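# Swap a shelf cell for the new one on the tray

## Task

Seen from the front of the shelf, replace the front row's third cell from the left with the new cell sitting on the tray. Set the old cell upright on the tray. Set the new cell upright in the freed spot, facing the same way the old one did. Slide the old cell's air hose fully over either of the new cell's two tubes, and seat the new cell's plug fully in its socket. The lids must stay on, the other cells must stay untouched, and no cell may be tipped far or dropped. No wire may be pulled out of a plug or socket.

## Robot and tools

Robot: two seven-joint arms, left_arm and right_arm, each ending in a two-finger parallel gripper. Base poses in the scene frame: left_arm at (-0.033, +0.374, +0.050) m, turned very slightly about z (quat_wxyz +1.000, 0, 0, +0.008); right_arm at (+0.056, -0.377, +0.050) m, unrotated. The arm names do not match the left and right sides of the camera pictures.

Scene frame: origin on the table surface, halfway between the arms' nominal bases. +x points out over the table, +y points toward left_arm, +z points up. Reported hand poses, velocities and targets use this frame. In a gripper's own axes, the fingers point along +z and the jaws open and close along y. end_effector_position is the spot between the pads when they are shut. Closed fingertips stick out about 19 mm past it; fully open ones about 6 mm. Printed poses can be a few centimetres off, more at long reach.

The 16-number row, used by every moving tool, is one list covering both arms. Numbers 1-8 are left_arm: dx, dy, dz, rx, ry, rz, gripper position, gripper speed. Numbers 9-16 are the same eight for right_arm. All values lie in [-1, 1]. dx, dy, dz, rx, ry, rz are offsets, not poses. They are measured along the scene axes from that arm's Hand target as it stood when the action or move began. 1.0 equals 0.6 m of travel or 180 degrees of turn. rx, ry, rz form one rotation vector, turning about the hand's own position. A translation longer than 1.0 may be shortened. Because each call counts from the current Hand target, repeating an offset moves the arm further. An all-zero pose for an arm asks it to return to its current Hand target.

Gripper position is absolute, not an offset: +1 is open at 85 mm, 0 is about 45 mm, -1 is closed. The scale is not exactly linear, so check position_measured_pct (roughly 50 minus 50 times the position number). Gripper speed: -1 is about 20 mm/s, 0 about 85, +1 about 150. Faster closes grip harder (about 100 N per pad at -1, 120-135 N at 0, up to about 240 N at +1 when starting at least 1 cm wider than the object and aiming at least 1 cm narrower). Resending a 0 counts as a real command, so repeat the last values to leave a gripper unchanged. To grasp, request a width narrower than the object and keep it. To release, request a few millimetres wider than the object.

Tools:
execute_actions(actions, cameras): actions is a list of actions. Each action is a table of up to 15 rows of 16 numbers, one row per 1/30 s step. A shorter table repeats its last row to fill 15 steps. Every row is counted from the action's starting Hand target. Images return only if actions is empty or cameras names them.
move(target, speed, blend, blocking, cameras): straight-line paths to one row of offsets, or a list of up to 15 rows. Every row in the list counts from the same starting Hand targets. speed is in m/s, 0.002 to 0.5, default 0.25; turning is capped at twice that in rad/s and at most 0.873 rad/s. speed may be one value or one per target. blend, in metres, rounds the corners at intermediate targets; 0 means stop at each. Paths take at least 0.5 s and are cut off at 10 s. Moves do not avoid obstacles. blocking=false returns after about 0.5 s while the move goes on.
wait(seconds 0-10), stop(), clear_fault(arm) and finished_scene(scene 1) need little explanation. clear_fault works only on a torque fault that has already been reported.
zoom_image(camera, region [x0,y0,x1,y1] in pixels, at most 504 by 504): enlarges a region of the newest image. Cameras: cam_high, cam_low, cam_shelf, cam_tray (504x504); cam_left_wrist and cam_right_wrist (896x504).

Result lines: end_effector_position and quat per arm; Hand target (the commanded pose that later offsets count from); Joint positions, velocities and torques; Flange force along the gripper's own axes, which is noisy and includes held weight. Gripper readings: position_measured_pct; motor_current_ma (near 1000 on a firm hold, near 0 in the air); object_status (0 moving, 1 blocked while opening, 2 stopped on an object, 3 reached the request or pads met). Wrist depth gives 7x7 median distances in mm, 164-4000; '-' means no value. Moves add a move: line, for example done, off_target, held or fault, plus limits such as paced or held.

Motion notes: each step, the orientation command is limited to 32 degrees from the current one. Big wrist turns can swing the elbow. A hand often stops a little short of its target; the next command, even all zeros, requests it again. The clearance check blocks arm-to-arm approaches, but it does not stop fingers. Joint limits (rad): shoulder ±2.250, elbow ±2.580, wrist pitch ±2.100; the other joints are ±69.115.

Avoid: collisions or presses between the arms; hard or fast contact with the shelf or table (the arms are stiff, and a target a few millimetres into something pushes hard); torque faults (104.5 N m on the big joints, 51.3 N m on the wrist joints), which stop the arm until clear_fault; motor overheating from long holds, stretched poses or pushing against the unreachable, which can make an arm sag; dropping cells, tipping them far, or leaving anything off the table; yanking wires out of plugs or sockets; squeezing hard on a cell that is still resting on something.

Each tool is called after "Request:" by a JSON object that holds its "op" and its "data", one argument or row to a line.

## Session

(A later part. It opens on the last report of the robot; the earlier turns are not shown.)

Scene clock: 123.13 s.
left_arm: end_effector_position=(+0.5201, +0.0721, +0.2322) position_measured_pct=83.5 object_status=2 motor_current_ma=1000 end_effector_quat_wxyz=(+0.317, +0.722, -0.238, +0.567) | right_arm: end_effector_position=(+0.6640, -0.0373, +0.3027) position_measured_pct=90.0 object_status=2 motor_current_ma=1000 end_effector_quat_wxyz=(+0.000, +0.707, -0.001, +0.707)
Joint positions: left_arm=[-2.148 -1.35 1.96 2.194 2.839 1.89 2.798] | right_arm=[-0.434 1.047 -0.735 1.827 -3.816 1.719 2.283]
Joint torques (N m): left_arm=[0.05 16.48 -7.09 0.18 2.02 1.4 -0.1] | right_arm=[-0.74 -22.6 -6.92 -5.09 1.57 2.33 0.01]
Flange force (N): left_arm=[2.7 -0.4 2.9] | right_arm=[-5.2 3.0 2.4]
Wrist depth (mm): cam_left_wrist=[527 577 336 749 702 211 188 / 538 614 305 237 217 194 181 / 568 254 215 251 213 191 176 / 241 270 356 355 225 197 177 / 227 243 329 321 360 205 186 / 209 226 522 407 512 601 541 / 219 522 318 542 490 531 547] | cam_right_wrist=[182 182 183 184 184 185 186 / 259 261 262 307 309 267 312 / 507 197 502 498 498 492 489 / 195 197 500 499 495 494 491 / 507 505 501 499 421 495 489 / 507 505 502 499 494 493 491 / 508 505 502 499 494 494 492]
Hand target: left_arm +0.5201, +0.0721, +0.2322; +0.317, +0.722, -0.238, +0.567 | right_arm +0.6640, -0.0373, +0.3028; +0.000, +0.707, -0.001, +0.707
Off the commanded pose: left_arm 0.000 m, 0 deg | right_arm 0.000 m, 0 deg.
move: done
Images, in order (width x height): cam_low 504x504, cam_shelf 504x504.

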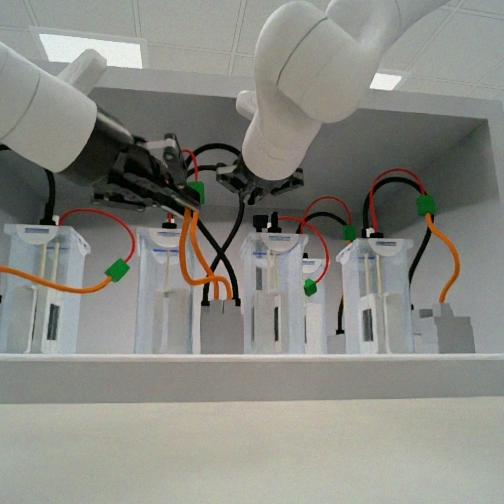

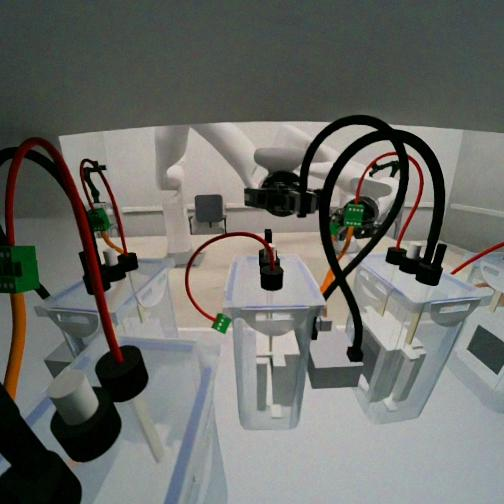

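Request:
{"op": "move", "data": {
  "target": [0,0,0,0,0,0,-0.85,-1,0,0.02,0.008,0,0,0,-0.9,-1],
  "speed": 0.04
}}

Request:
{"op": "execute_actions", "data": {
  "actions": [
    [[0,0,0,0,0,0,-0.85,-1,0,0,0,0,0,0,-0.7,-1]],
    [[0,0,0,0,0,0,-0.85,-1,0,0,0,0,0,0,-0.4,-1]]
  ],
  "cameras": ["cam_shelf","cam_low"]
}}

Scene clock: 126.53 s.
left_arm: end_effector_position=(+0.5201, +0.0721, +0.2322) position_measured_pct=83.5 object_status=2 motor_current_ma=1000 end_effector_quat_wxyz=(+0.317, +0.722, -0.238, +0.567) | right_arm: end_effector_position=(+0.6640, -0.0253, +0.3075) position_measured_pct=90.0 object_status=2 motor_current_ma=1000 end_effector_quat_wxyz=(+0.000, +0.707, +0.000, +0.707)
Joint positions: left_arm=[-2.148 -1.35 1.96 2.194 2.839 1.89 2.798] | right_arm=[-0.453 1.046 -0.741 1.796 -3.828 1.71 2.306]
Joint torques (N m): left_arm=[0.07 16.48 -7.09 0.18 2.03 1.39 -0.09] | right_arm=[-0.75 -22.88 -6.94 -5.26 1.64 2.27 -0.02]
Flange force (N): left_arm=[2.7 -0.5 2.9] | right_arm=[-5.1 2.8 2.4]
Wrist depth (mm): cam_left_wrist=[525 518 331 745 658 189 174 / 537 646 228 210 200 178 - / 257 219 215 344 199 177 - / 233 273 357 355 209 184 168 / 228 243 329 320 424 193 175 / 209 226 544 406 513 601 542 / 219 520 318 537 489 530 544] | cam_right_wrist=[199 200 200 202 180 181 - / 265 266 268 270 271 273 275 / - - - 499 495 492 489 / 510 197 503 499 497 494 491 / 509 507 501 498 387 493 490 / 507 507 502 499 420 495 489 / 506 507 505 501 422 494 491]
Hand target: left_arm +0.5201, +0.0721, +0.2322; +0.317, +0.722, -0.238, +0.567 | right_arm +0.6640, -0.0253, +0.3075; +0.000, +0.707, +0.000, +0.707
Off the commanded pose: left_arm 0.000 m, 0 deg | right_arm 0.000 m, 0 deg.
move: done

Scene clock: 127.97 s.
left_arm: end_effector_position=(+0.5201, +0.0721, +0.2322) position_measured_pct=83.5 object_status=2 motor_current_ma=1000 end_effector_quat_wxyz=(+0.317, +0.722, -0.238, +0.567) | right_arm: end_effector_position=(+0.6640, -0.0253, +0.3075) position_measured_pct=69.7 object_status=0 motor_current_ma=0 end_effector_quat_wxyz=(+0.000, +0.707, +0.000, +0.707)
Joint positions: left_arm=[-2.148 -1.35 1.96 2.194 2.839 1.89 2.798] | right_arm=[-0.453 1.046 -0.741 1.796 -3.828 1.71 2.306]
Joint torques (N m): left_arm=[0.07 16.47 -7.09 0.19 2 1.38 -0.09] | right_arm=[-0.7 -22.76 -6.93 -5.2 1.58 2.23 -0.04]
Wrist depth (mm): cam_left_wrist=[529 539 324 763 655 189 174 / 538 617 216 208 200 178 - / 542 209 312 335 199 177 - / 256 326 343 354 209 184 168 / 228 243 328 320 426 193 175 / 209 227 525 406 514 606 541 / 219 523 317 536 488 532 547] | cam_right_wrist=[199 200 200 201 180 181 - / 266 266 269 271 271 273 274 / 507 503 500 500 496 494 491 / 510 505 500 500 499 492 491 / - - 500 498 498 493 492 / 507 507 504 498 497 495 491 / 509 507 503 500 497 494 490]
Hand target: left_arm +0.5201, +0.0721, +0.2322; +0.317, +0.722, -0.238, +0.567 | right_arm +0.6640, -0.0253, +0.3075; +0.000, +0.707, +0.000, +0.707
Off the commanded pose: left_arm 0.000 m, 0 deg | right_arm 0.000 m, 0 deg.
Step readings (end_effector_position of left_arm | right_arm):
0: (+0.5201, +0.0721, +0.2322) | (+0.6640, -0.0253, +0.3075)
1: (+0.5201, +0.0721, +0.2322) | (+0.6640, -0.0253, +0.3075)
2: (+0.5201, +0.0721, +0.2322) | (+0.6640, -0.0253, +0.3075)
4: (+0.5201, +0.0721, +0.2322) | (+0.6640, -0.0253, +0.3075)
8: (+0.5201, +0.0721, +0.2322) | (+0.6640, -0.0253, +0.3075)
15: (+0.5201, +0.0721, +0.2322) | (+0.6640, -0.0253, +0.3075)
16: (+0.5201, +0.0721, +0.2322) | (+0.6640, -0.0253, +0.3075)
17: (+0.5201, +0.0721, +0.2322) | (+0.6640, -0.0253, +0.3075)
19: (+0.5201, +0.0721, +0.2322) | (+0.6640, -0.0253, +0.3075)
23: (+0.5201, +0.0721, +0.2322) | (+0.6640, -0.0253, +0.3075)
30: (+0.5201, +0.0721, +0.2322) | (+0.6640, -0.0253, +0.3075)
Images, in order (width x height): cam_low 504x504, cam_shelf 504x504.

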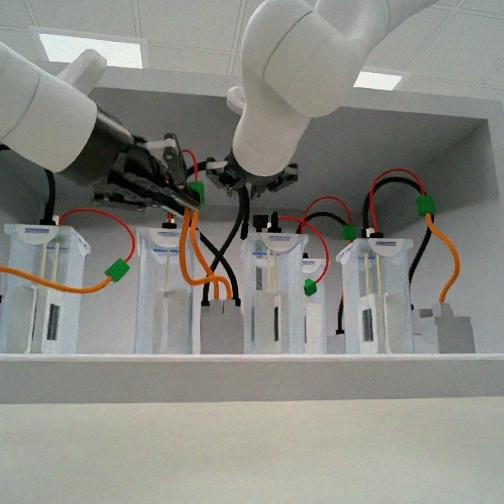

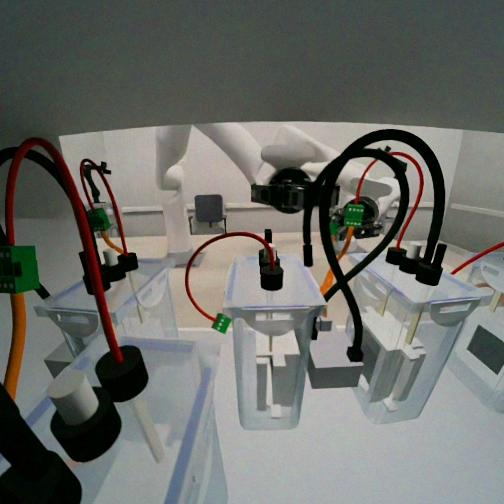

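Request:
{"op": "execute_actions", "data": {
  "actions": [
    [[0,0,0,0,0,0,-0.85,-1,0,0,0,0,0,0,0,-0.5]]
  ]
}}

Request:
{"op": "move", "data": {
  "target": [
    [0,0,0,0,0,0,-0.85,-1,-0.25,-0.05,0,0,0,0,0,-0.5],
    [0,0,0,0,0,0,-0.85,-1,-0.3,-0.08,-0.2,0,0,0,0,-0.5]
  ],
  "speed": 0.08,
  "cameras": ["cam_shelf","cam_low","cam_right_wrist"]
}}

Scene clock: 129.00 s.
left_arm: end_effector_position=(+0.5201, +0.0721, +0.2322) position_measured_pct=83.5 object_status=2 motor_current_ma=1000 end_effector_quat_wxyz=(+0.317, +0.722, -0.238, +0.567) | right_arm: end_effector_position=(+0.6640, -0.0253, +0.3075) position_measured_pct=49.8 object_status=0 motor_current_ma=0 end_effector_quat_wxyz=(+0.000, +0.707, +0.000, +0.707)
Joint positions: left_arm=[-2.148 -1.35 1.96 2.194 2.839 1.89 2.798] | right_arm=[-0.453 1.046 -0.741 1.796 -3.828 1.71 2.306]
Joint torques (N m): left_arm=[0.07 16.51 -7.06 0.17 2.02 1.41 -0.08] | right_arm=[-0.74 -22.72 -6.93 -5.2 1.58 2.2 0]
Wrist depth (mm): cam_left_wrist=[533 578 324 749 652 189 174 / 536 638 215 204 200 178 - / 541 209 306 334 199 177 - / 255 326 315 356 209 183 168 / 227 242 329 320 427 193 175 / 209 227 522 405 512 602 541 / 219 522 317 540 486 533 548] | cam_right_wrist=[199 200 201 201 180 181 - / 265 267 269 271 271 273 274 / 508 506 500 497 497 492 491 / 509 503 502 500 496 494 490 / - - 503 499 498 496 493 / 508 506 504 197 498 496 491 / 507 508 503 499 498 494 491]
Hand target: left_arm +0.5201, +0.0721, +0.2322; +0.317, +0.722, -0.238, +0.567 | right_arm +0.6640, -0.0253, +0.3075; +0.000, +0.707, +0.000, +0.707
Off the commanded pose: left_arm 0.000 m, 0 deg | right_arm 0.000 m, 0 deg.
Step readings (end_effector_position of left_arm | right_arm):
0: (+0.5201, +0.0721, +0.2322) | (+0.6640, -0.0253, +0.3075)
1: (+0.5201, +0.0721, +0.2322) | (+0.6640, -0.0253, +0.3075)
2: (+0.5201, +0.0721, +0.2322) | (+0.6640, -0.0253, +0.3075)
4: (+0.5201, +0.0721, +0.2322) | (+0.6640, -0.0253, +0.3075)
8: (+0.5201, +0.0721, +0.2322) | (+0.6640, -0.0253, +0.3075)
15: (+0.5201, +0.0721, +0.2322) | (+0.6640, -0.0253, +0.3075)

Scene clock: 133.03 s.
left_arm: end_effector_position=(+0.5201, +0.0721, +0.2322) position_measured_pct=83.5 object_status=2 motor_current_ma=1000 end_effector_quat_wxyz=(+0.317, +0.722, -0.238, +0.567) | right_arm: end_effector_position=(+0.4840, -0.0733, +0.1875) position_measured_pct=49.8 object_status=3 motor_current_ma=0 end_effector_quat_wxyz=(+0.000, +0.707, +0.000, +0.707)
Joint positions: left_arm=[-2.148 -1.35 1.96 2.194 2.839 1.89 2.798] | right_arm=[-0.875 1.256 -0.507 2.156 -4.236 2.098 1.604]
Joint torques (N m): left_arm=[0.1 16.46 -7.07 0.19 2.03 1.38 -0.09] | right_arm=[-0.72 -19.43 -4.15 0.15 -0.2 2.97 -0.01]
Flange force (N): left_arm=[2.8 -0.6 2.9] | right_arm=[-5.3 3.1 6.1]
Wrist depth (mm): cam_left_wrist=[533 512 547 748 681 607 525 / 538 612 677 765 701 594 548 / 543 217 379 542 668 593 532 / 242 258 315 347 485 595 523 / 227 243 328 320 425 581 532 / 209 227 523 406 512 602 530 / 219 514 317 541 489 530 546] | cam_right_wrist=[379 560 563 666 668 617 617 / 307 681 376 677 672 670 666 / 271 685 681 679 670 670 441 / 327 686 684 398 669 668 372 / 297 336 301 290 347 375 295 / 689 689 677 605 671 667 656 / 395 686 677 603 468 527 388]
Hand target: left_arm +0.5201, +0.0721, +0.2322; +0.317, +0.722, -0.238, +0.567 | right_arm +0.4840, -0.0733, +0.1875; +0.000, +0.707, +0.000, +0.707
Off the commanded pose: left_arm 0.000 m, 0 deg | right_arm 0.000 m, 0 deg.
joint sent to its limit (right arm) — joint 6 (wrist pitch), upper limit. The joint targets still meet the commanded pose.
move: done
Images, in order (width x height): cam_low 504x504, cam_shelf 504x504, cam_right_wrist 896x504.

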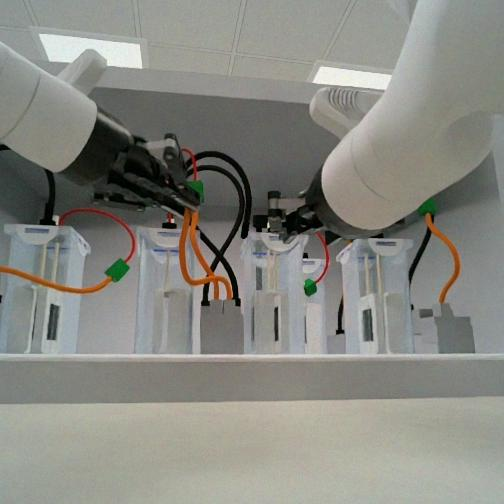

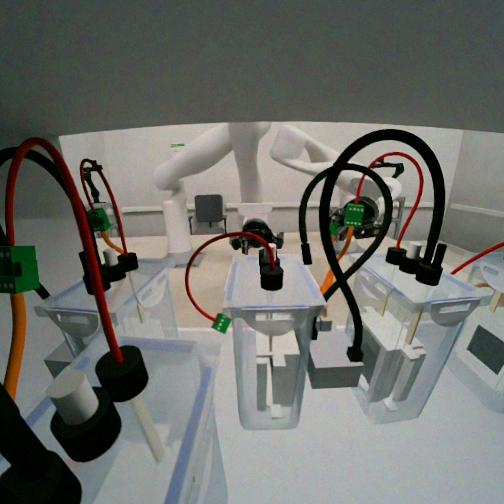

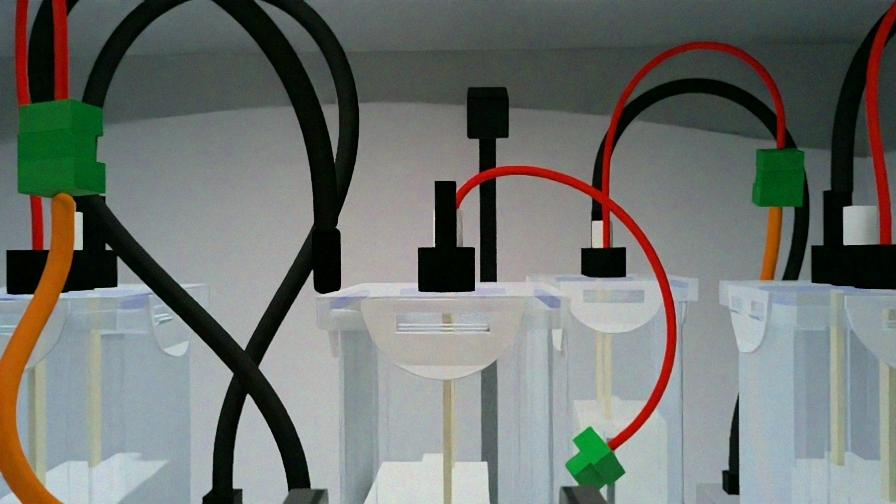

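Request:
{"op": "move", "data": {
  "target": [0,0,0,0,0,0,-0.85,-1,0.06,0,-0.13,0,0,0,1,-0.5],
  "speed": 0.1,
  "cameras": ["cam_low","cam_right_wrist"]
}}

Scene clock: 135.80 s.
left_arm: end_effector_position=(+0.5201, +0.0721, +0.2322) position_measured_pct=83.5 object_status=2 motor_current_ma=1000 end_effector_quat_wxyz=(+0.317, +0.722, -0.238, +0.567) | right_arm: end_effector_position=(+0.5200, -0.0733, +0.1096) position_measured_pct=0.0 object_status=3 motor_current_ma=0 end_effector_quat_wxyz=(+0.000, +0.707, +0.000, +0.707)
Joint positions: left_arm=[-2.148 -1.35 1.96 2.194 2.839 1.89 2.798] | right_arm=[-0.846 1.426 -0.393 1.99 -4.096 2.036 1.593]
Joint torques (N m): left_arm=[0.06 16.47 -7.07 0.2 2.01 1.38 -0.08] | right_arm=[-0.73 -20.39 -3.82 0.2 -0.23 2.97 -0.04]
Flange force (N): left_arm=[2.7 -0.5 2.9] | right_arm=[-4.3 3.8 5.5]
Wrist depth (mm): cam_left_wrist=[533 511 546 749 686 604 523 / 538 610 682 763 695 591 542 / 543 217 379 544 672 593 533 / 241 258 315 347 486 595 525 / 227 243 329 320 426 582 533 / 209 227 525 407 513 605 530 / 219 514 317 539 488 534 547] | cam_right_wrist=[297 647 288 257 637 634 403 / 338 316 322 253 343 633 330 / 386 341 643 642 535 632 379 / 652 651 645 643 636 634 629 / 288 257 644 282 439 494 342 / 288 255 294 282 438 437 344 / 287 255 283 282 458 438 343]
Hand target: left_arm +0.5201, +0.0721, +0.2322; +0.317, +0.722, -0.238, +0.567 | right_arm +0.5200, -0.0733, +0.1096; +0.000, +0.707, +0.000, +0.707
Off the commanded pose: left_arm 0.000 m, 0 deg | right_arm 0.000 m, 0 deg.
move: done
Images, in order (width x height): cam_low 504x504, cam_right_wrist 896x504.

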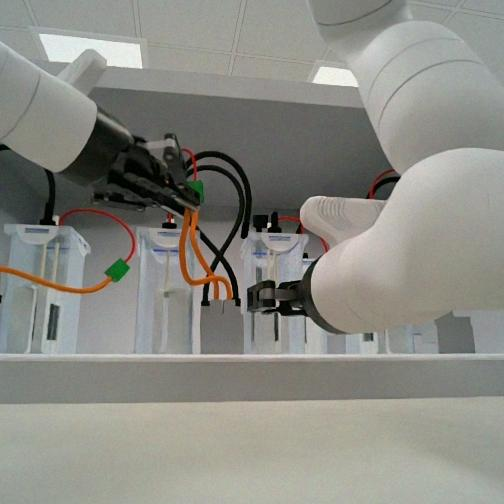

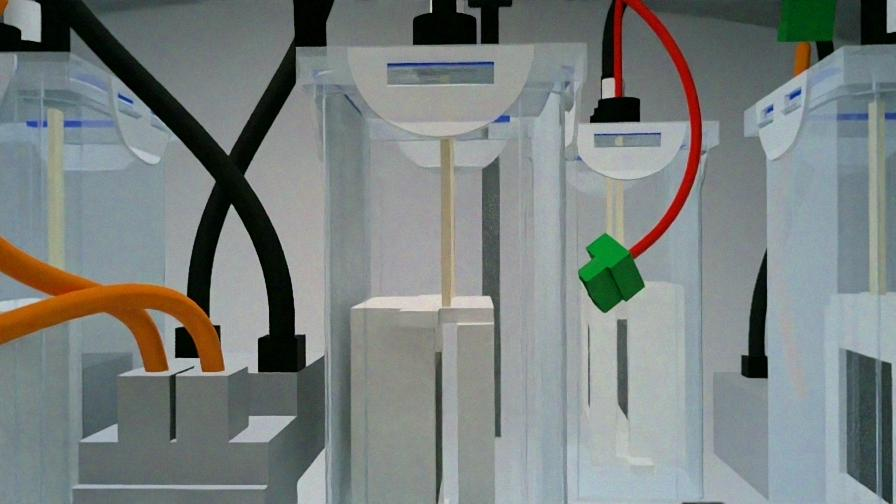

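Request:
{"op": "move", "data": {
  "target": [0,0,0,0,0,0,-0.85,-1,0.1,0,0.0633,0,0,0,1,-0.5],
  "speed": 0.06,
  "cameras": ["cam_shelf","cam_low","cam_right_wrist"]
}}

Scene clock: 139.20 s.
left_arm: end_effector_position=(+0.5201, +0.0721, +0.2322) position_measured_pct=83.5 object_status=2 motor_current_ma=1000 end_effector_quat_wxyz=(+0.317, +0.722, -0.238, +0.567) | right_arm: end_effector_position=(+0.5800, -0.0733, +0.1475) position_measured_pct=0.0 object_status=3 motor_current_ma=0 end_effector_quat_wxyz=(+0.000, +0.707, +0.000, +0.707)
Joint positions: left_arm=[-2.148 -1.35 1.96 2.194 2.839 1.89 2.798] | right_arm=[-0.765 1.298 -0.333 1.966 -3.998 1.883 1.701]
Joint torques (N m): left_arm=[0.07 16.51 -7.09 0.18 2.01 1.37 -0.12] | right_arm=[-0.79 -21.3 -3.51 -1.31 0.04 2.93 0]
Flange force (N): left_arm=[2.6 -0.5 2.9] | right_arm=[-3.7 4.3 4.4]
Wrist depth (mm): cam_left_wrist=[528 511 547 748 684 604 525 / 537 606 685 765 699 593 541 / 546 217 379 543 670 593 531 / 241 257 315 347 486 592 522 / 227 242 328 321 427 581 533 / 209 227 523 406 514 604 534 / 219 514 318 537 489 533 548] | cam_right_wrist=[591 589 585 582 578 576 570 / 593 591 583 225 580 576 571 / 235 589 196 194 194 574 320 / 258 279 - 193 252 383 272 / 591 584 586 584 581 573 571 / 589 586 584 582 580 382 572 / 281 285 237 226 549 378 415]
Hand target: left_arm +0.5201, +0.0721, +0.2322; +0.317, +0.722, -0.238, +0.567 | right_arm +0.5800, -0.0733, +0.1475; +0.000, +0.707, +0.000, +0.707
Off the commanded pose: left_arm 0.000 m, 0 deg | right_arm 0.000 m, 0 deg.
move: done
Images, in order (width x height): cam_low 504x504, cam_shelf 504x504, cam_right_wrist 896x504.

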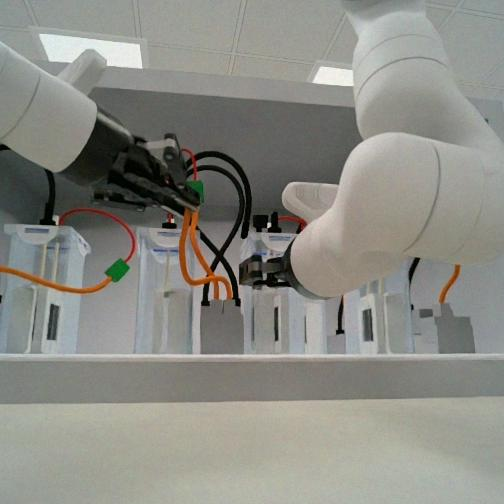

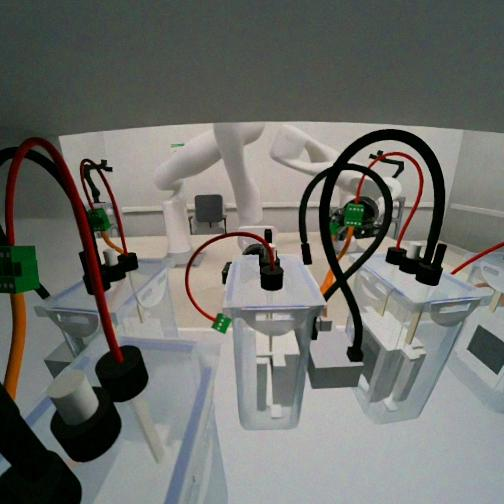

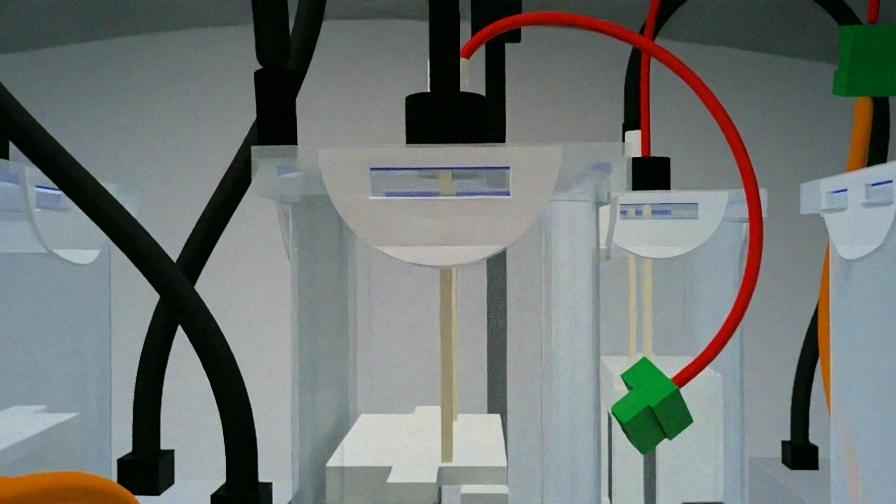

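Request:
{"op": "move", "data": {
  "target": [0,0,0,0,0,0,-0.85,-1,0.153,0,0,0,0,0,1,-0.5],
  "speed": 0.04,
  "cameras": ["cam_shelf","cam_right_wrist","cam_high"]
}}

Scene clock: 142.23 s.
left_arm: end_effector_position=(+0.5201, +0.0721, +0.2322) position_measured_pct=83.5 object_status=2 motor_current_ma=1000 end_effector_quat_wxyz=(+0.317, +0.722, -0.238, +0.567) | right_arm: end_effector_position=(+0.6716, -0.0731, +0.1476) position_measured_pct=0.0 object_status=3 motor_current_ma=0 end_effector_quat_wxyz=(+0.000, +0.707, +0.000, +0.707)
Joint positions: left_arm=[-2.148 -1.35 1.96 2.194 2.839 1.89 2.798] | right_arm=[-0.666 1.28 -0.244 1.78 -3.859 1.66 1.805]
Joint torques (N m): left_arm=[0.13 16.51 -7.09 0.16 2.01 1.43 -0.1] | right_arm=[20.91 -22.68 9.48 -55.2 7.19 -15.83 4.3]
Flange force (N): left_arm=[2.6 -0.6 2.9] | right_arm=[62.2 107.2 -208.1]
Wrist depth (mm): cam_left_wrist=[530 219 676 748 679 606 527 / 539 608 696 744 696 596 541 / 545 212 215 552 664 591 533 / 242 257 342 340 486 590 526 / 228 233 331 321 425 581 531 / 209 223 525 407 512 603 532 / 219 359 371 388 478 247 275] | cam_right_wrist=[502 499 - 494 - 488 483 / - - - - - 486 484 / - - - - - - - / 191 - - - - - 483 / 503 501 494 495 - 486 486 / 505 500 496 494 491 346 485 / 505 503 498 494 492 290 346]
Hand target: left_arm +0.5201, +0.0721, +0.2322; +0.317, +0.722, -0.238, +0.567 | right_arm +0.6718, -0.0733, +0.1475; +0.000, +0.707, +0.000, +0.707
Off the commanded pose: left_arm 0.000 m, 0 deg | right_arm 0.000 m, 0 deg.
move: done
Images, in order (width x height): cam_high 504x504, cam_shelf 504x504, cam_right_wrist 896x504.

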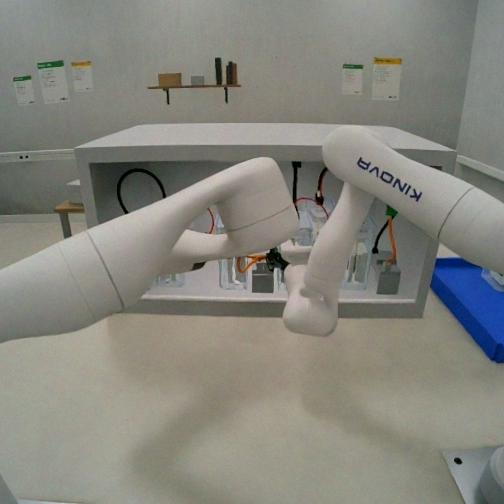

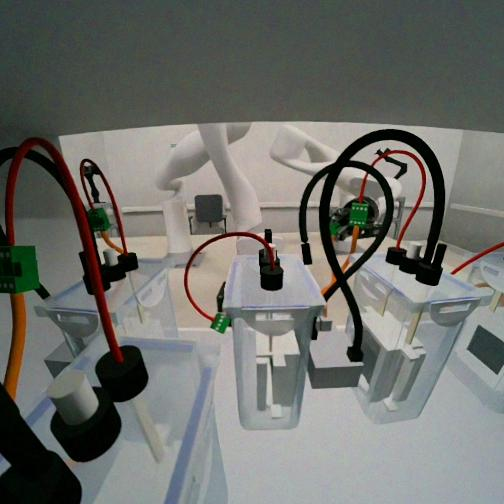

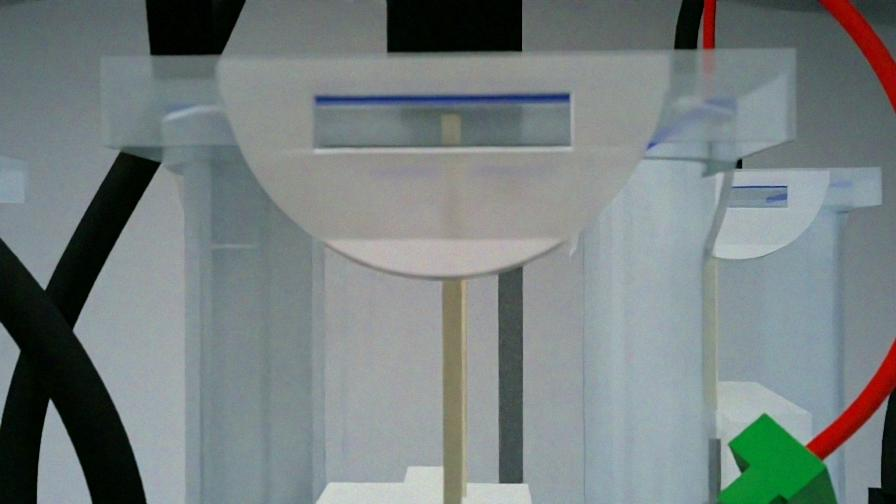

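Request:
{"op": "move", "data": {
  "target": [0,0,0,0,0,0,-0.85,-1,-0.03,0,0,0,0,0,1,-0.5],
  "speed": 0.04,
  "cameras": ["cam_shelf","cam_high","cam_low"]
}}

Request:
{"op": "zoom_image", "data": {
  "camera": "cam_shelf",
  "region": [180, 200, 400, 420]
}}

Request:
{"op": "zoom_image", "data": {
  "camera": "cam_low",
  "region": [160, 160, 420, 400]
}}

Scene clock: 143.67 s.
left_arm: end_effector_position=(+0.5201, +0.0721, +0.2322) position_measured_pct=83.5 object_status=2 motor_current_ma=1000 end_effector_quat_wxyz=(+0.317, +0.722, -0.238, +0.567) | right_arm: end_effector_position=(+0.6538, -0.0733, +0.1475) position_measured_pct=0.0 object_status=3 motor_current_ma=0 end_effector_quat_wxyz=(+0.000, +0.707, +0.000, +0.707)
Joint positions: left_arm=[-2.148 -1.35 1.96 2.194 2.839 1.89 2.798] | right_arm=[-0.683 1.281 -0.259 1.82 -3.882 1.704 1.786]
Joint torques (N m): left_arm=[0.14 16.53 -7.06 0.17 2.03 1.48 -0.07] | right_arm=[-0.72 -22.89 -3.18 -2.94 0.29 2.92 -0.01]
Flange force (N): left_arm=[2.7 -0.6 3.1] | right_arm=[-3.1 4.3 3.1]
Wrist depth (mm): cam_left_wrist=[533 514 675 748 684 607 522 / 540 597 696 767 699 592 541 / 543 208 211 543 667 591 535 / 241 257 341 348 484 594 525 / 227 239 331 321 425 581 531 / 209 227 525 406 512 603 533 / 219 361 372 383 477 519 260] | cam_right_wrist=[518 515 - 508 505 502 499 / 519 - - - - - 499 / - - - - - - - / - - - - - - 498 / 519 514 510 509 503 502 499 / 519 513 511 507 505 313 361 / 207 515 511 508 506 171 172]
Hand target: left_arm +0.5201, +0.0721, +0.2322; +0.317, +0.722, -0.238, +0.567 | right_arm +0.6538, -0.0733, +0.1475; +0.000, +0.707, +0.000, +0.707
Off the commanded pose: left_arm 0.000 m, 0 deg | right_arm 0.000 m, 0 deg.
move: done
Images, in order (width x height): cam_high 504x504, cam_low 504x504, cam_shelf 504x504.

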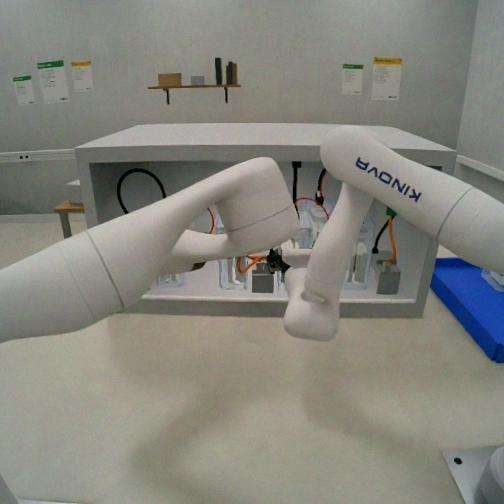

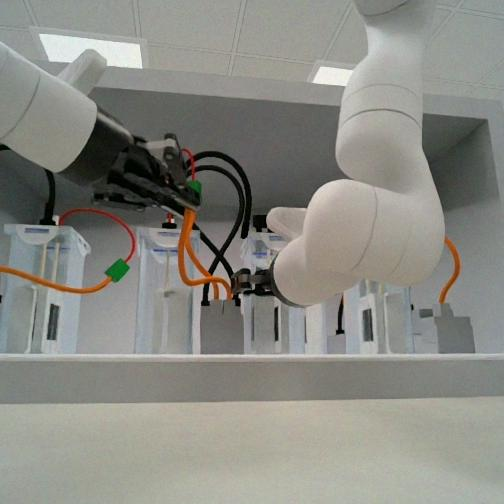

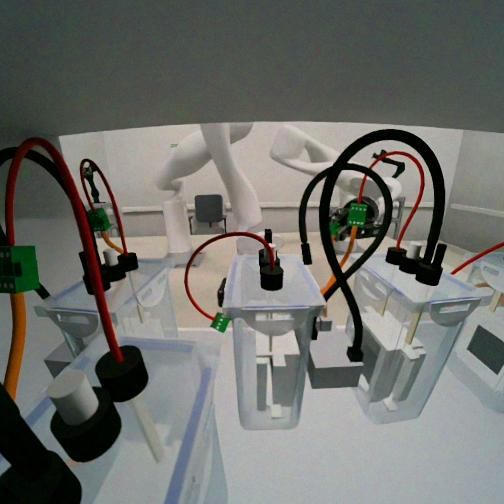

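Scaled by 2.291 from the camera's 504x504 image, which has a finer 720x720 frame.

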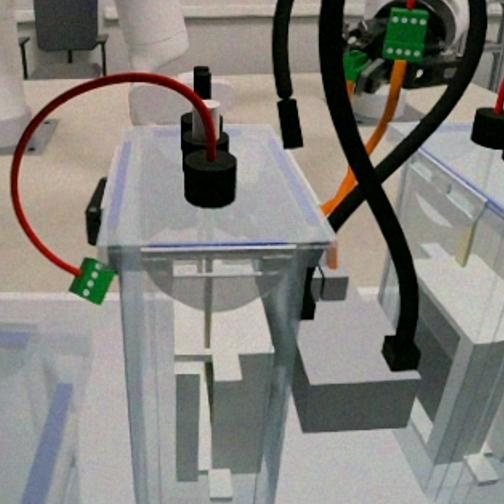

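Scaled by 1.938 from the camera's 504x504 image, which has a finer 720x720 frame.

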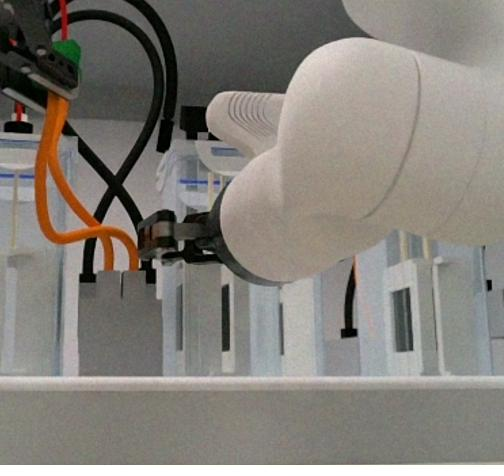

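Request:
{"op": "move", "data": {
  "target": [
    [0,0,0,0,0,0,-0.85,-1,-0.1,0,0,0,0,0,1,-0.5],
    [0,0,0,0,0,0,-0.85,-1,-0.1,0,0.0625,0,0,0,1,-0.5]
  ],
  "speed": 0.06,
  "cameras": ["cam_low","cam_right_wrist"]
}}

Request:
{"op": "zoom_image", "data": {
  "camera": "cam_right_wrist",
  "region": [200, 100, 700, 504]
}}

Scene clock: 146.57 s.
left_arm: end_effector_position=(+0.5201, +0.0721, +0.2322) position_measured_pct=83.5 object_status=2 motor_current_ma=1000 end_effector_quat_wxyz=(+0.317, +0.722, -0.238, +0.567) | right_arm: end_effector_position=(+0.5938, -0.0733, +0.1850) position_measured_pct=0.0 object_status=3 motor_current_ma=0 end_effector_quat_wxyz=(+0.000, +0.707, +0.000, +0.707)
Joint positions: left_arm=[-2.148 -1.35 1.96 2.194 2.839 1.89 2.798] | right_arm=[-0.741 1.198 -0.334 1.993 -3.992 1.826 1.753]
Joint torques (N m): left_arm=[0.15 16.58 -7.12 0.16 2.02 1.45 -0.1] | right_arm=[-0.71 -21.36 -3.55 -1.96 0.19 2.94 -0.01]
Flange force (N): left_arm=[2.5 -0.7 3.0] | right_arm=[-3.9 4.0 4.2]
Wrist depth (mm): cam_left_wrist=[531 510 675 747 679 602 525 / 543 602 694 767 702 592 543 / 541 208 211 544 670 591 533 / 242 257 341 348 485 590 524 / 227 239 331 320 427 583 532 / 209 227 523 407 514 602 533 / 219 360 385 588 344 320 532] | cam_right_wrist=[577 575 267 569 566 562 560 / 581 571 270 568 568 561 560 / 578 572 570 567 564 561 557 / 580 576 569 214 564 561 554 / 225 267 183 181 180 335 264 / 239 267 220 179 217 560 559 / 580 573 573 267 564 379 558]
Hand target: left_arm +0.5201, +0.0721, +0.2322; +0.317, +0.722, -0.238, +0.567 | right_arm +0.5938, -0.0733, +0.1850; +0.000, +0.707, +0.000, +0.707
Off the commanded pose: left_arm 0.000 m, 0 deg | right_arm 0.000 m, 0 deg.
move: done
Images, in order (width x height): cam_low 504x504, cam_right_wrist 896x504.

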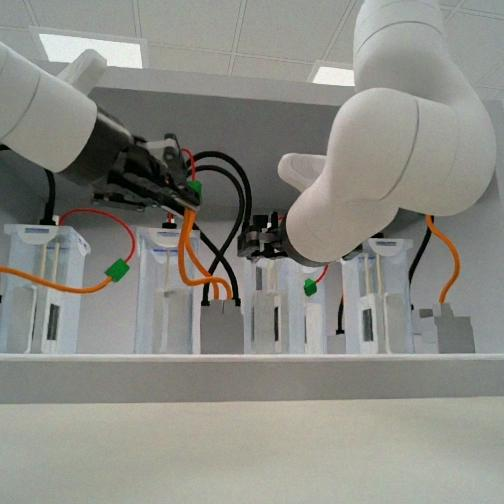

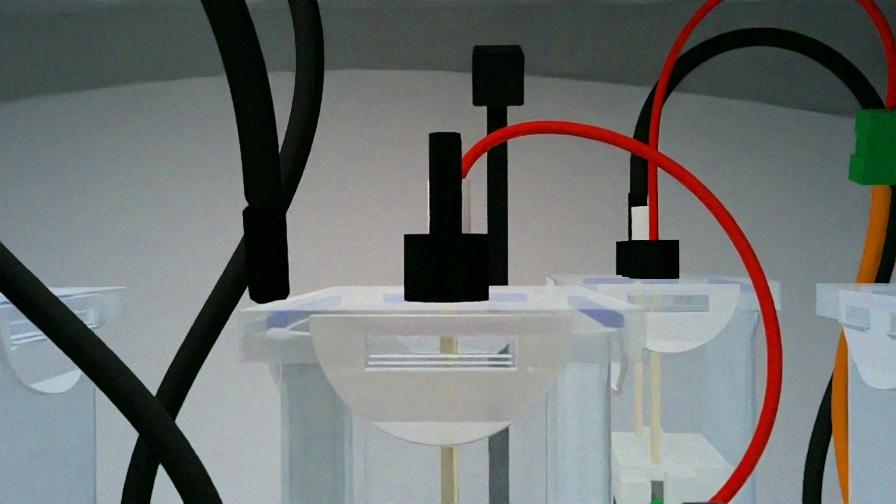

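Scaled by 1.008 from the camera's 896x504 image, which has a finer 1280x720 frame.

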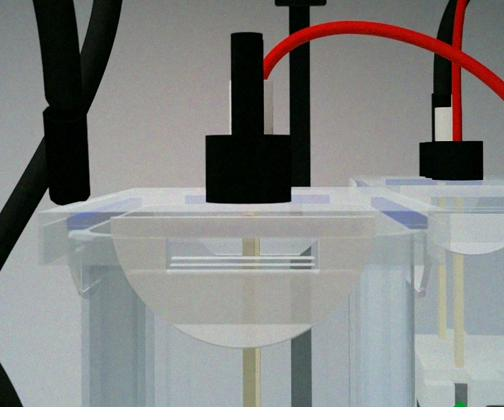

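Request:
{"op": "move", "data": {
  "target": [
    [0,0,0,0,0,0,-0.85,-1,0.04,0,-0.0117,0,0,0,1,-0.5],
    [0,0,0,0,0,0,-0.85,-1,0.1,0,-0.0117,0,0,0,1,-0.5]
  ],
  "speed": 0.04,
  "cameras": ["cam_shelf","cam_right_wrist"]
}}

Request:
{"op": "zoom_image", "data": {
  "camera": "cam_shelf",
  "region": [180, 200, 400, 420]
}}

Scene clock: 149.30 s.
left_arm: end_effector_position=(+0.5201, +0.0721, +0.2322) position_measured_pct=83.5 object_status=2 motor_current_ma=1000 end_effector_quat_wxyz=(+0.317, +0.722, -0.238, +0.567) | right_arm: end_effector_position=(+0.6538, -0.0733, +0.1780) position_measured_pct=0.0 object_status=3 motor_current_ma=0 end_effector_quat_wxyz=(+0.000, +0.707, +0.000, +0.707)
Joint positions: left_arm=[-2.148 -1.35 1.96 2.194 2.839 1.89 2.798] | right_arm=[-0.675 1.207 -0.274 1.861 -3.892 1.687 1.815]
Joint torques (N m): left_arm=[0.17 16.59 -7.09 0.2 2.03 1.46 -0.09] | right_arm=[-0.72 -22.68 -3.33 -3.24 0.37 2.89 -0.01]
Flange force (N): left_arm=[2.5 -0.8 3.1] | right_arm=[-3.3 4.2 3.1]
Wrist depth (mm): cam_left_wrist=[531 511 672 747 681 606 525 / 540 599 692 764 697 591 541 / 543 208 212 544 664 591 534 / 241 257 341 348 486 594 523 / 227 239 331 320 426 581 531 / 209 227 520 381 484 601 226 / 219 360 308 - 299 250 207] | cam_right_wrist=[516 514 511 507 505 500 500 / 517 514 510 510 505 356 498 / 518 513 - 508 505 502 499 / 518 514 - - 233 306 497 / - - - - - - - / - 513 - - - - - / 519 - - - - 328 500]
Hand target: left_arm +0.5201, +0.0721, +0.2322; +0.317, +0.722, -0.238, +0.567 | right_arm +0.6538, -0.0733, +0.1780; +0.000, +0.707, +0.000, +0.707
Off the commanded pose: left_arm 0.000 m, 0 deg | right_arm 0.000 m, 0 deg.
move: done
Images, in order (width x height): cam_shelf 504x504, cam_right_wrist 896x504.

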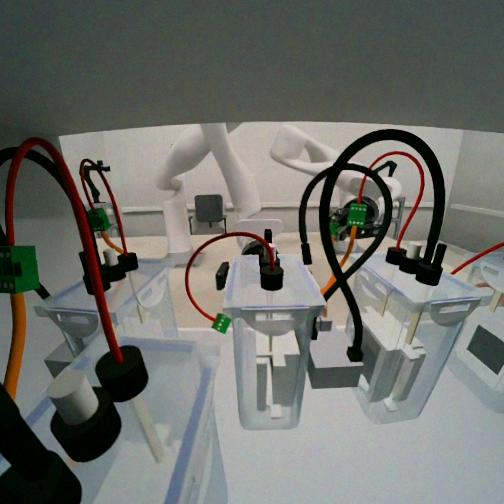

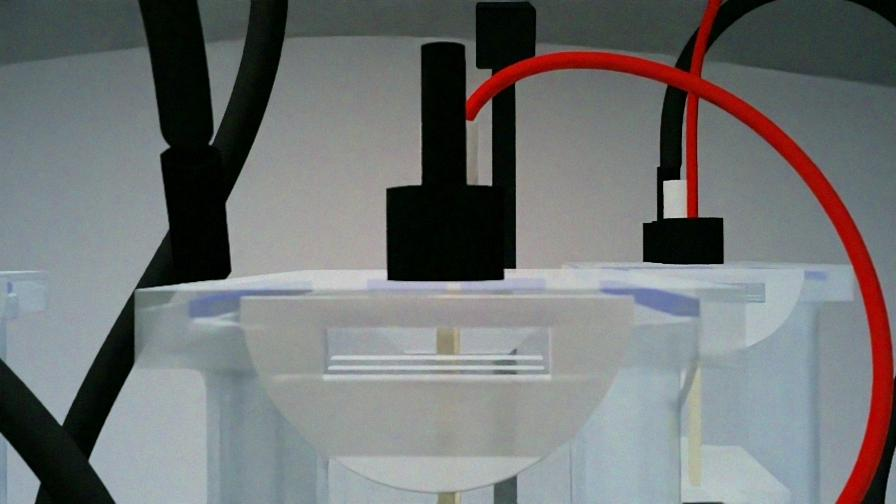

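Scaled by 2.291 from the camera's 504x504 image, which has a finer 720x720 frame.

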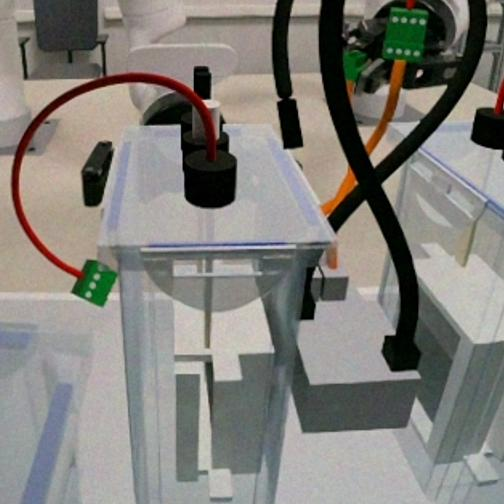

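Request:
{"op": "move", "data": {
  "target": [0,0,0,0,0,0,-0.85,-1,0.015,0,0,0,0,0,1,-0.5],
  "speed": 0.02
}}

Request:
{"op": "move", "data": {
  "target": [0,0,0,0,0,0,-0.85,-1,0.0167,0,0,0,0,0,1,-0.5],
  "speed": 0.02,
  "cameras": ["cam_shelf","cam_right_wrist"]
}}

Request:
{"op": "zoom_image", "data": {
  "camera": "cam_shelf",
  "region": [180, 200, 400, 420]
}}

Scene clock: 150.40 s.
left_arm: end_effector_position=(+0.5201, +0.0721, +0.2322) position_measured_pct=83.5 object_status=2 motor_current_ma=1000 end_effector_quat_wxyz=(+0.317, +0.722, -0.238, +0.567) | right_arm: end_effector_position=(+0.6628, -0.0733, +0.1780) position_measured_pct=0.0 object_status=3 motor_current_ma=0 end_effector_quat_wxyz=(+0.000, +0.707, +0.000, +0.707)
Joint positions: left_arm=[-2.148 -1.35 1.96 2.194 2.839 1.89 2.798] | right_arm=[-0.665 1.208 -0.266 1.84 -3.88 1.665 1.824]
Joint torques (N m): left_arm=[0.14 16.57 -7.14 0.2 2.04 1.45 -0.11] | right_arm=[-0.75 -22.93 -3.28 -3.44 0.41 2.87 -0.01]
Flange force (N): left_arm=[2.5 -0.7 3.1] | right_arm=[-3.3 4.2 2.9]
Wrist depth (mm): cam_left_wrist=[533 511 672 748 686 606 525 / 543 596 694 768 700 594 542 / 541 208 211 543 670 593 534 / 242 257 342 348 484 595 524 / 227 240 331 321 425 583 533 / 209 228 523 381 484 227 241 / 219 359 306 286 294 245 237] | cam_right_wrist=[507 506 501 498 496 491 490 / 505 504 - 498 - 351 490 / 508 505 - 501 497 495 490 / 510 505 - - 232 295 490 / - - - - - - - / - 507 - - - 494 - / 509 - - - - - 489]
Hand target: left_arm +0.5201, +0.0721, +0.2322; +0.317, +0.722, -0.238, +0.567 | right_arm +0.6628, -0.0733, +0.1780; +0.000, +0.707, +0.000, +0.707
Off the commanded pose: left_arm 0.000 m, 0 deg | right_arm 0.000 m, 0 deg.
move: done

Scene clock: 151.17 s.
left_arm: end_effector_position=(+0.5201, +0.0721, +0.2322) position_measured_pct=83.5 object_status=2 motor_current_ma=1000 end_effector_quat_wxyz=(+0.317, +0.722, -0.238, +0.567) | right_arm: end_effector_position=(+0.6728, -0.0733, +0.1780) position_measured_pct=0.0 object_status=3 motor_current_ma=0 end_effector_quat_wxyz=(+0.000, +0.707, +0.000, +0.707)
Joint positions: left_arm=[-2.148 -1.35 1.96 2.194 2.839 1.89 2.798] | right_arm=[-0.655 1.209 -0.259 1.817 -3.867 1.64 1.834]
Joint torques (N m): left_arm=[0.18 16.56 -7.1 0.18 2.01 1.46 -0.09] | right_arm=[-0.74 -23.13 -3.3 -3.67 0.42 2.9 -0.01]
Flange force (N): left_arm=[2.5 -0.7 3.0] | right_arm=[-3.1 4.2 2.9]
Wrist depth (mm): cam_left_wrist=[530 511 672 748 684 604 526 / 539 602 698 764 694 594 542 / 545 209 211 544 671 593 534 / 241 257 341 348 484 590 525 / 227 239 332 320 424 477 531 / 209 228 391 382 377 222 261 / 219 360 307 296 265 237 523] | cam_right_wrist=[497 495 490 489 375 482 480 / 497 494 490 489 486 484 479 / 497 494 - 491 - 484 481 / - 496 - - 262 288 479 / - - - - - - 256 / - 495 - - - 484 - / 498 - - - - - -]
Hand target: left_arm +0.5201, +0.0721, +0.2322; +0.317, +0.722, -0.238, +0.567 | right_arm +0.6728, -0.0733, +0.1780; +0.000, +0.707, +0.000, +0.707
Off the commanded pose: left_arm 0.000 m, 0 deg | right_arm 0.000 m, 0 deg.
move: done
Images, in order (width x height): cam_shelf 504x504, cam_right_wrist 896x504.

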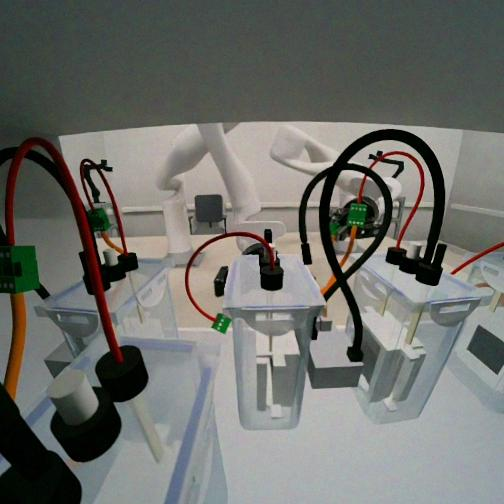

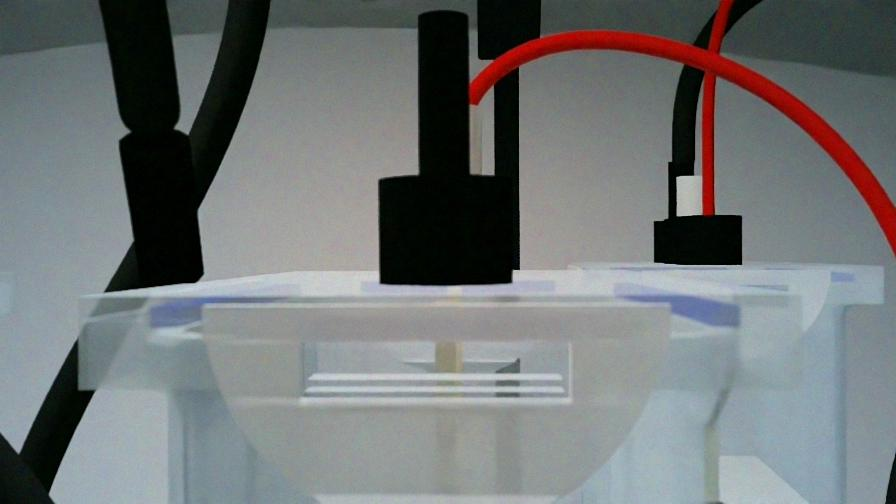

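Scaled by 2.291 from the camera's 504x504 image, which has a finer 720x720 frame.

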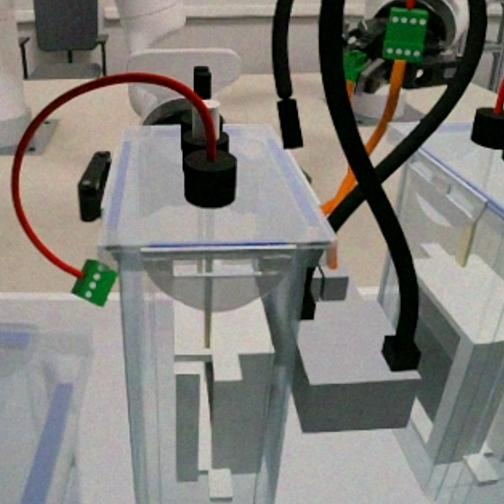

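Request:
{"op": "execute_actions", "data": {
  "actions": [
    [[0,0,0,0,0,0,-0.85,-1,0,0,0,0,0,0,0.7,-1]],
    [[0,0,0,0,0,0,-0.85,-1,0,0,0,0,0,0,0.7,-1]],
    [[0,0,0,0,0,0,-0.85,-1,0,0,0,0,0,0,0.7,-1]]
  ],
  "cameras": ["cam_shelf"]
}}

Request:
{"op": "wait", "data": {
  "seconds": 0.3
}}

Scene clock: 153.27 s.
left_arm: end_effector_position=(+0.5201, +0.0721, +0.2322) position_measured_pct=83.5 object_status=2 motor_current_ma=1000 end_effector_quat_wxyz=(+0.317, +0.722, -0.238, +0.567) | right_arm: end_effector_position=(+0.6728, -0.0733, +0.1780) position_measured_pct=9.5 object_status=2 motor_current_ma=1000 end_effector_quat_wxyz=(+0.000, +0.707, +0.000, +0.707)
Joint positions: left_arm=[-2.148 -1.35 1.96 2.194 2.839 1.89 2.798] | right_arm=[-0.655 1.209 -0.259 1.817 -3.867 1.64 1.834]
Joint torques (N m): left_arm=[0.15 16.55 -7.08 0.19 2.04 1.45 -0.08] | right_arm=[-1.22 -23.23 -3.44 -4.84 1.17 2.33 0.03]
Wrist depth (mm): cam_left_wrist=[533 512 672 742 687 606 525 / 540 597 696 767 697 591 543 / 544 208 212 545 666 592 533 / 241 258 341 356 486 595 524 / 227 240 331 320 427 474 530 / 209 227 518 379 483 222 261 / 219 360 307 296 265 238 524] | cam_right_wrist=[498 494 492 489 484 483 480 / 498 495 491 487 484 482 481 / 498 494 - 489 485 484 479 / - 496 - - 263 287 479 / - - - - - - 257 / - 499 - - - 483 - / 501 - - - - - -]
Hand target: left_arm +0.5201, +0.0721, +0.2322; +0.317, +0.722, -0.238, +0.567 | right_arm +0.6728, -0.0733, +0.1780; +0.000, +0.707, +0.000, +0.707
Off the commanded pose: left_arm 0.000 m, 0 deg | right_arm 0.000 m, 0 deg.
Step readings (end_effector_position of left_arm | right_arm):
0: (+0.5201, +0.0721, +0.2322) | (+0.6728, -0.0733, +0.1780)
1: (+0.5201, +0.0721, +0.2322) | (+0.6728, -0.0733, +0.1780)
2: (+0.5201, +0.0721, +0.2322) | (+0.6728, -0.0733, +0.1780)
4: (+0.5201, +0.0721, +0.2322) | (+0.6728, -0.0733, +0.1780)
8: (+0.5201, +0.0721, +0.2322) | (+0.6728, -0.0733, +0.1780)
15: (+0.5201, +0.0721, +0.2322) | (+0.6729, -0.0733, +0.1780)
16: (+0.5201, +0.0721, +0.2322) | (+0.6729, -0.0733, +0.1780)
17: (+0.5201, +0.0721, +0.2322) | (+0.6729, -0.0733, +0.1780)
19: (+0.5201, +0.0721, +0.2322) | (+0.6729, -0.0733, +0.1780)
23: (+0.5201, +0.0721, +0.2322) | (+0.6728, -0.0733, +0.1780)
30: (+0.5201, +0.0721, +0.2322) | (+0.6728, -0.0733, +0.1780)
31: (+0.5201, +0.0721, +0.2322) | (+0.6728, -0.0733, +0.1780)
32: (+0.5201, +0.0721, +0.2322) | (+0.6728, -0.0733, +0.1780)
34: (+0.5201, +0.0721, +0.2322) | (+0.6728, -0.0733, +0.1780)
38: (+0.5201, +0.0721, +0.2322) | (+0.6728, -0.0733, +0.1780)
45: (+0.5201, +0.0721, +0.2322) | (+0.6728, -0.0733, +0.1780)
Images, in order (width x height): cam_shelf 504x504.

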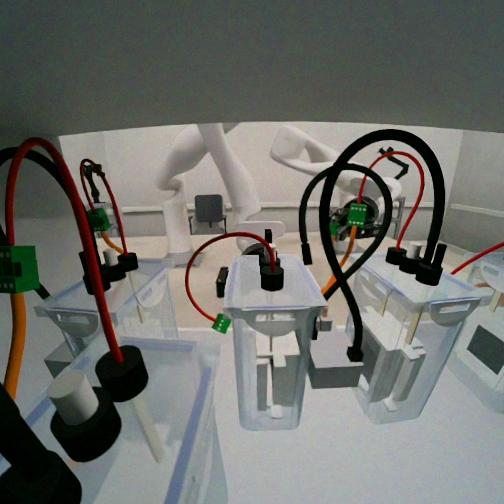

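Scene clock: 153.57 s.
left_arm: end_effector_position=(+0.5201, +0.0721, +0.2322) position_measured_pct=83.5 object_status=2 motor_current_ma=1000 end_effector_quat_wxyz=(+0.317, +0.722, -0.238, +0.567) | right_arm: end_effector_position=(+0.6728, -0.0733, +0.1780) position_measured_pct=9.5 object_status=2 motor_current_ma=1000 end_effector_quat_wxyz=(+0.000, +0.707, +0.000, +0.707)
Joint positions: left_arm=[-2.148 -1.35 1.96 2.194 2.839 1.89 2.798] | right_arm=[-0.655 1.209 -0.259 1.817 -3.867 1.64 1.834]
Joint torques (N m): left_arm=[0.14 16.56 -7.1 0.19 2.04 1.46 -0.07] | right_arm=[-1.25 -23.22 -3.49 -4.81 1.18 2.35 0.04]
Flange force (N): left_arm=[2.6 -0.7 3.1] | right_arm=[-2.1 7.3 -1.5]
Wrist depth (mm): cam_left_wrist=[531 512 675 748 681 605 525 / 539 596 694 767 702 591 543 / 540 208 212 544 670 593 533 / 242 257 341 354 486 594 524 / 227 239 330 321 424 475 534 / 209 227 520 378 486 222 261 / 219 360 306 296 265 237 521] | cam_right_wrist=[496 494 490 488 484 482 482 / 498 496 490 489 486 484 482 / 497 493 - 489 485 484 480 / - 497 - - 262 286 480 / - - - - - - 256 / - 495 - - - 484 - / 499 - - - - - -]
Hand target: left_arm +0.5201, +0.0721, +0.2322; +0.317, +0.722, -0.238, +0.567 | right_arm +0.6728, -0.0733, +0.1780; +0.000, +0.707, +0.000, +0.707
Tool commands: left_gripper/position=-0.85 left_gripper/speed=-1.0 right_gripper/position=+0.7 right_gripper/speed=-1.0
Off the commanded pose: left_arm 0.000 m, 0 deg | right_arm 0.000 m, 0 deg.
wait: 0.30 s; at rest by 0.17 s


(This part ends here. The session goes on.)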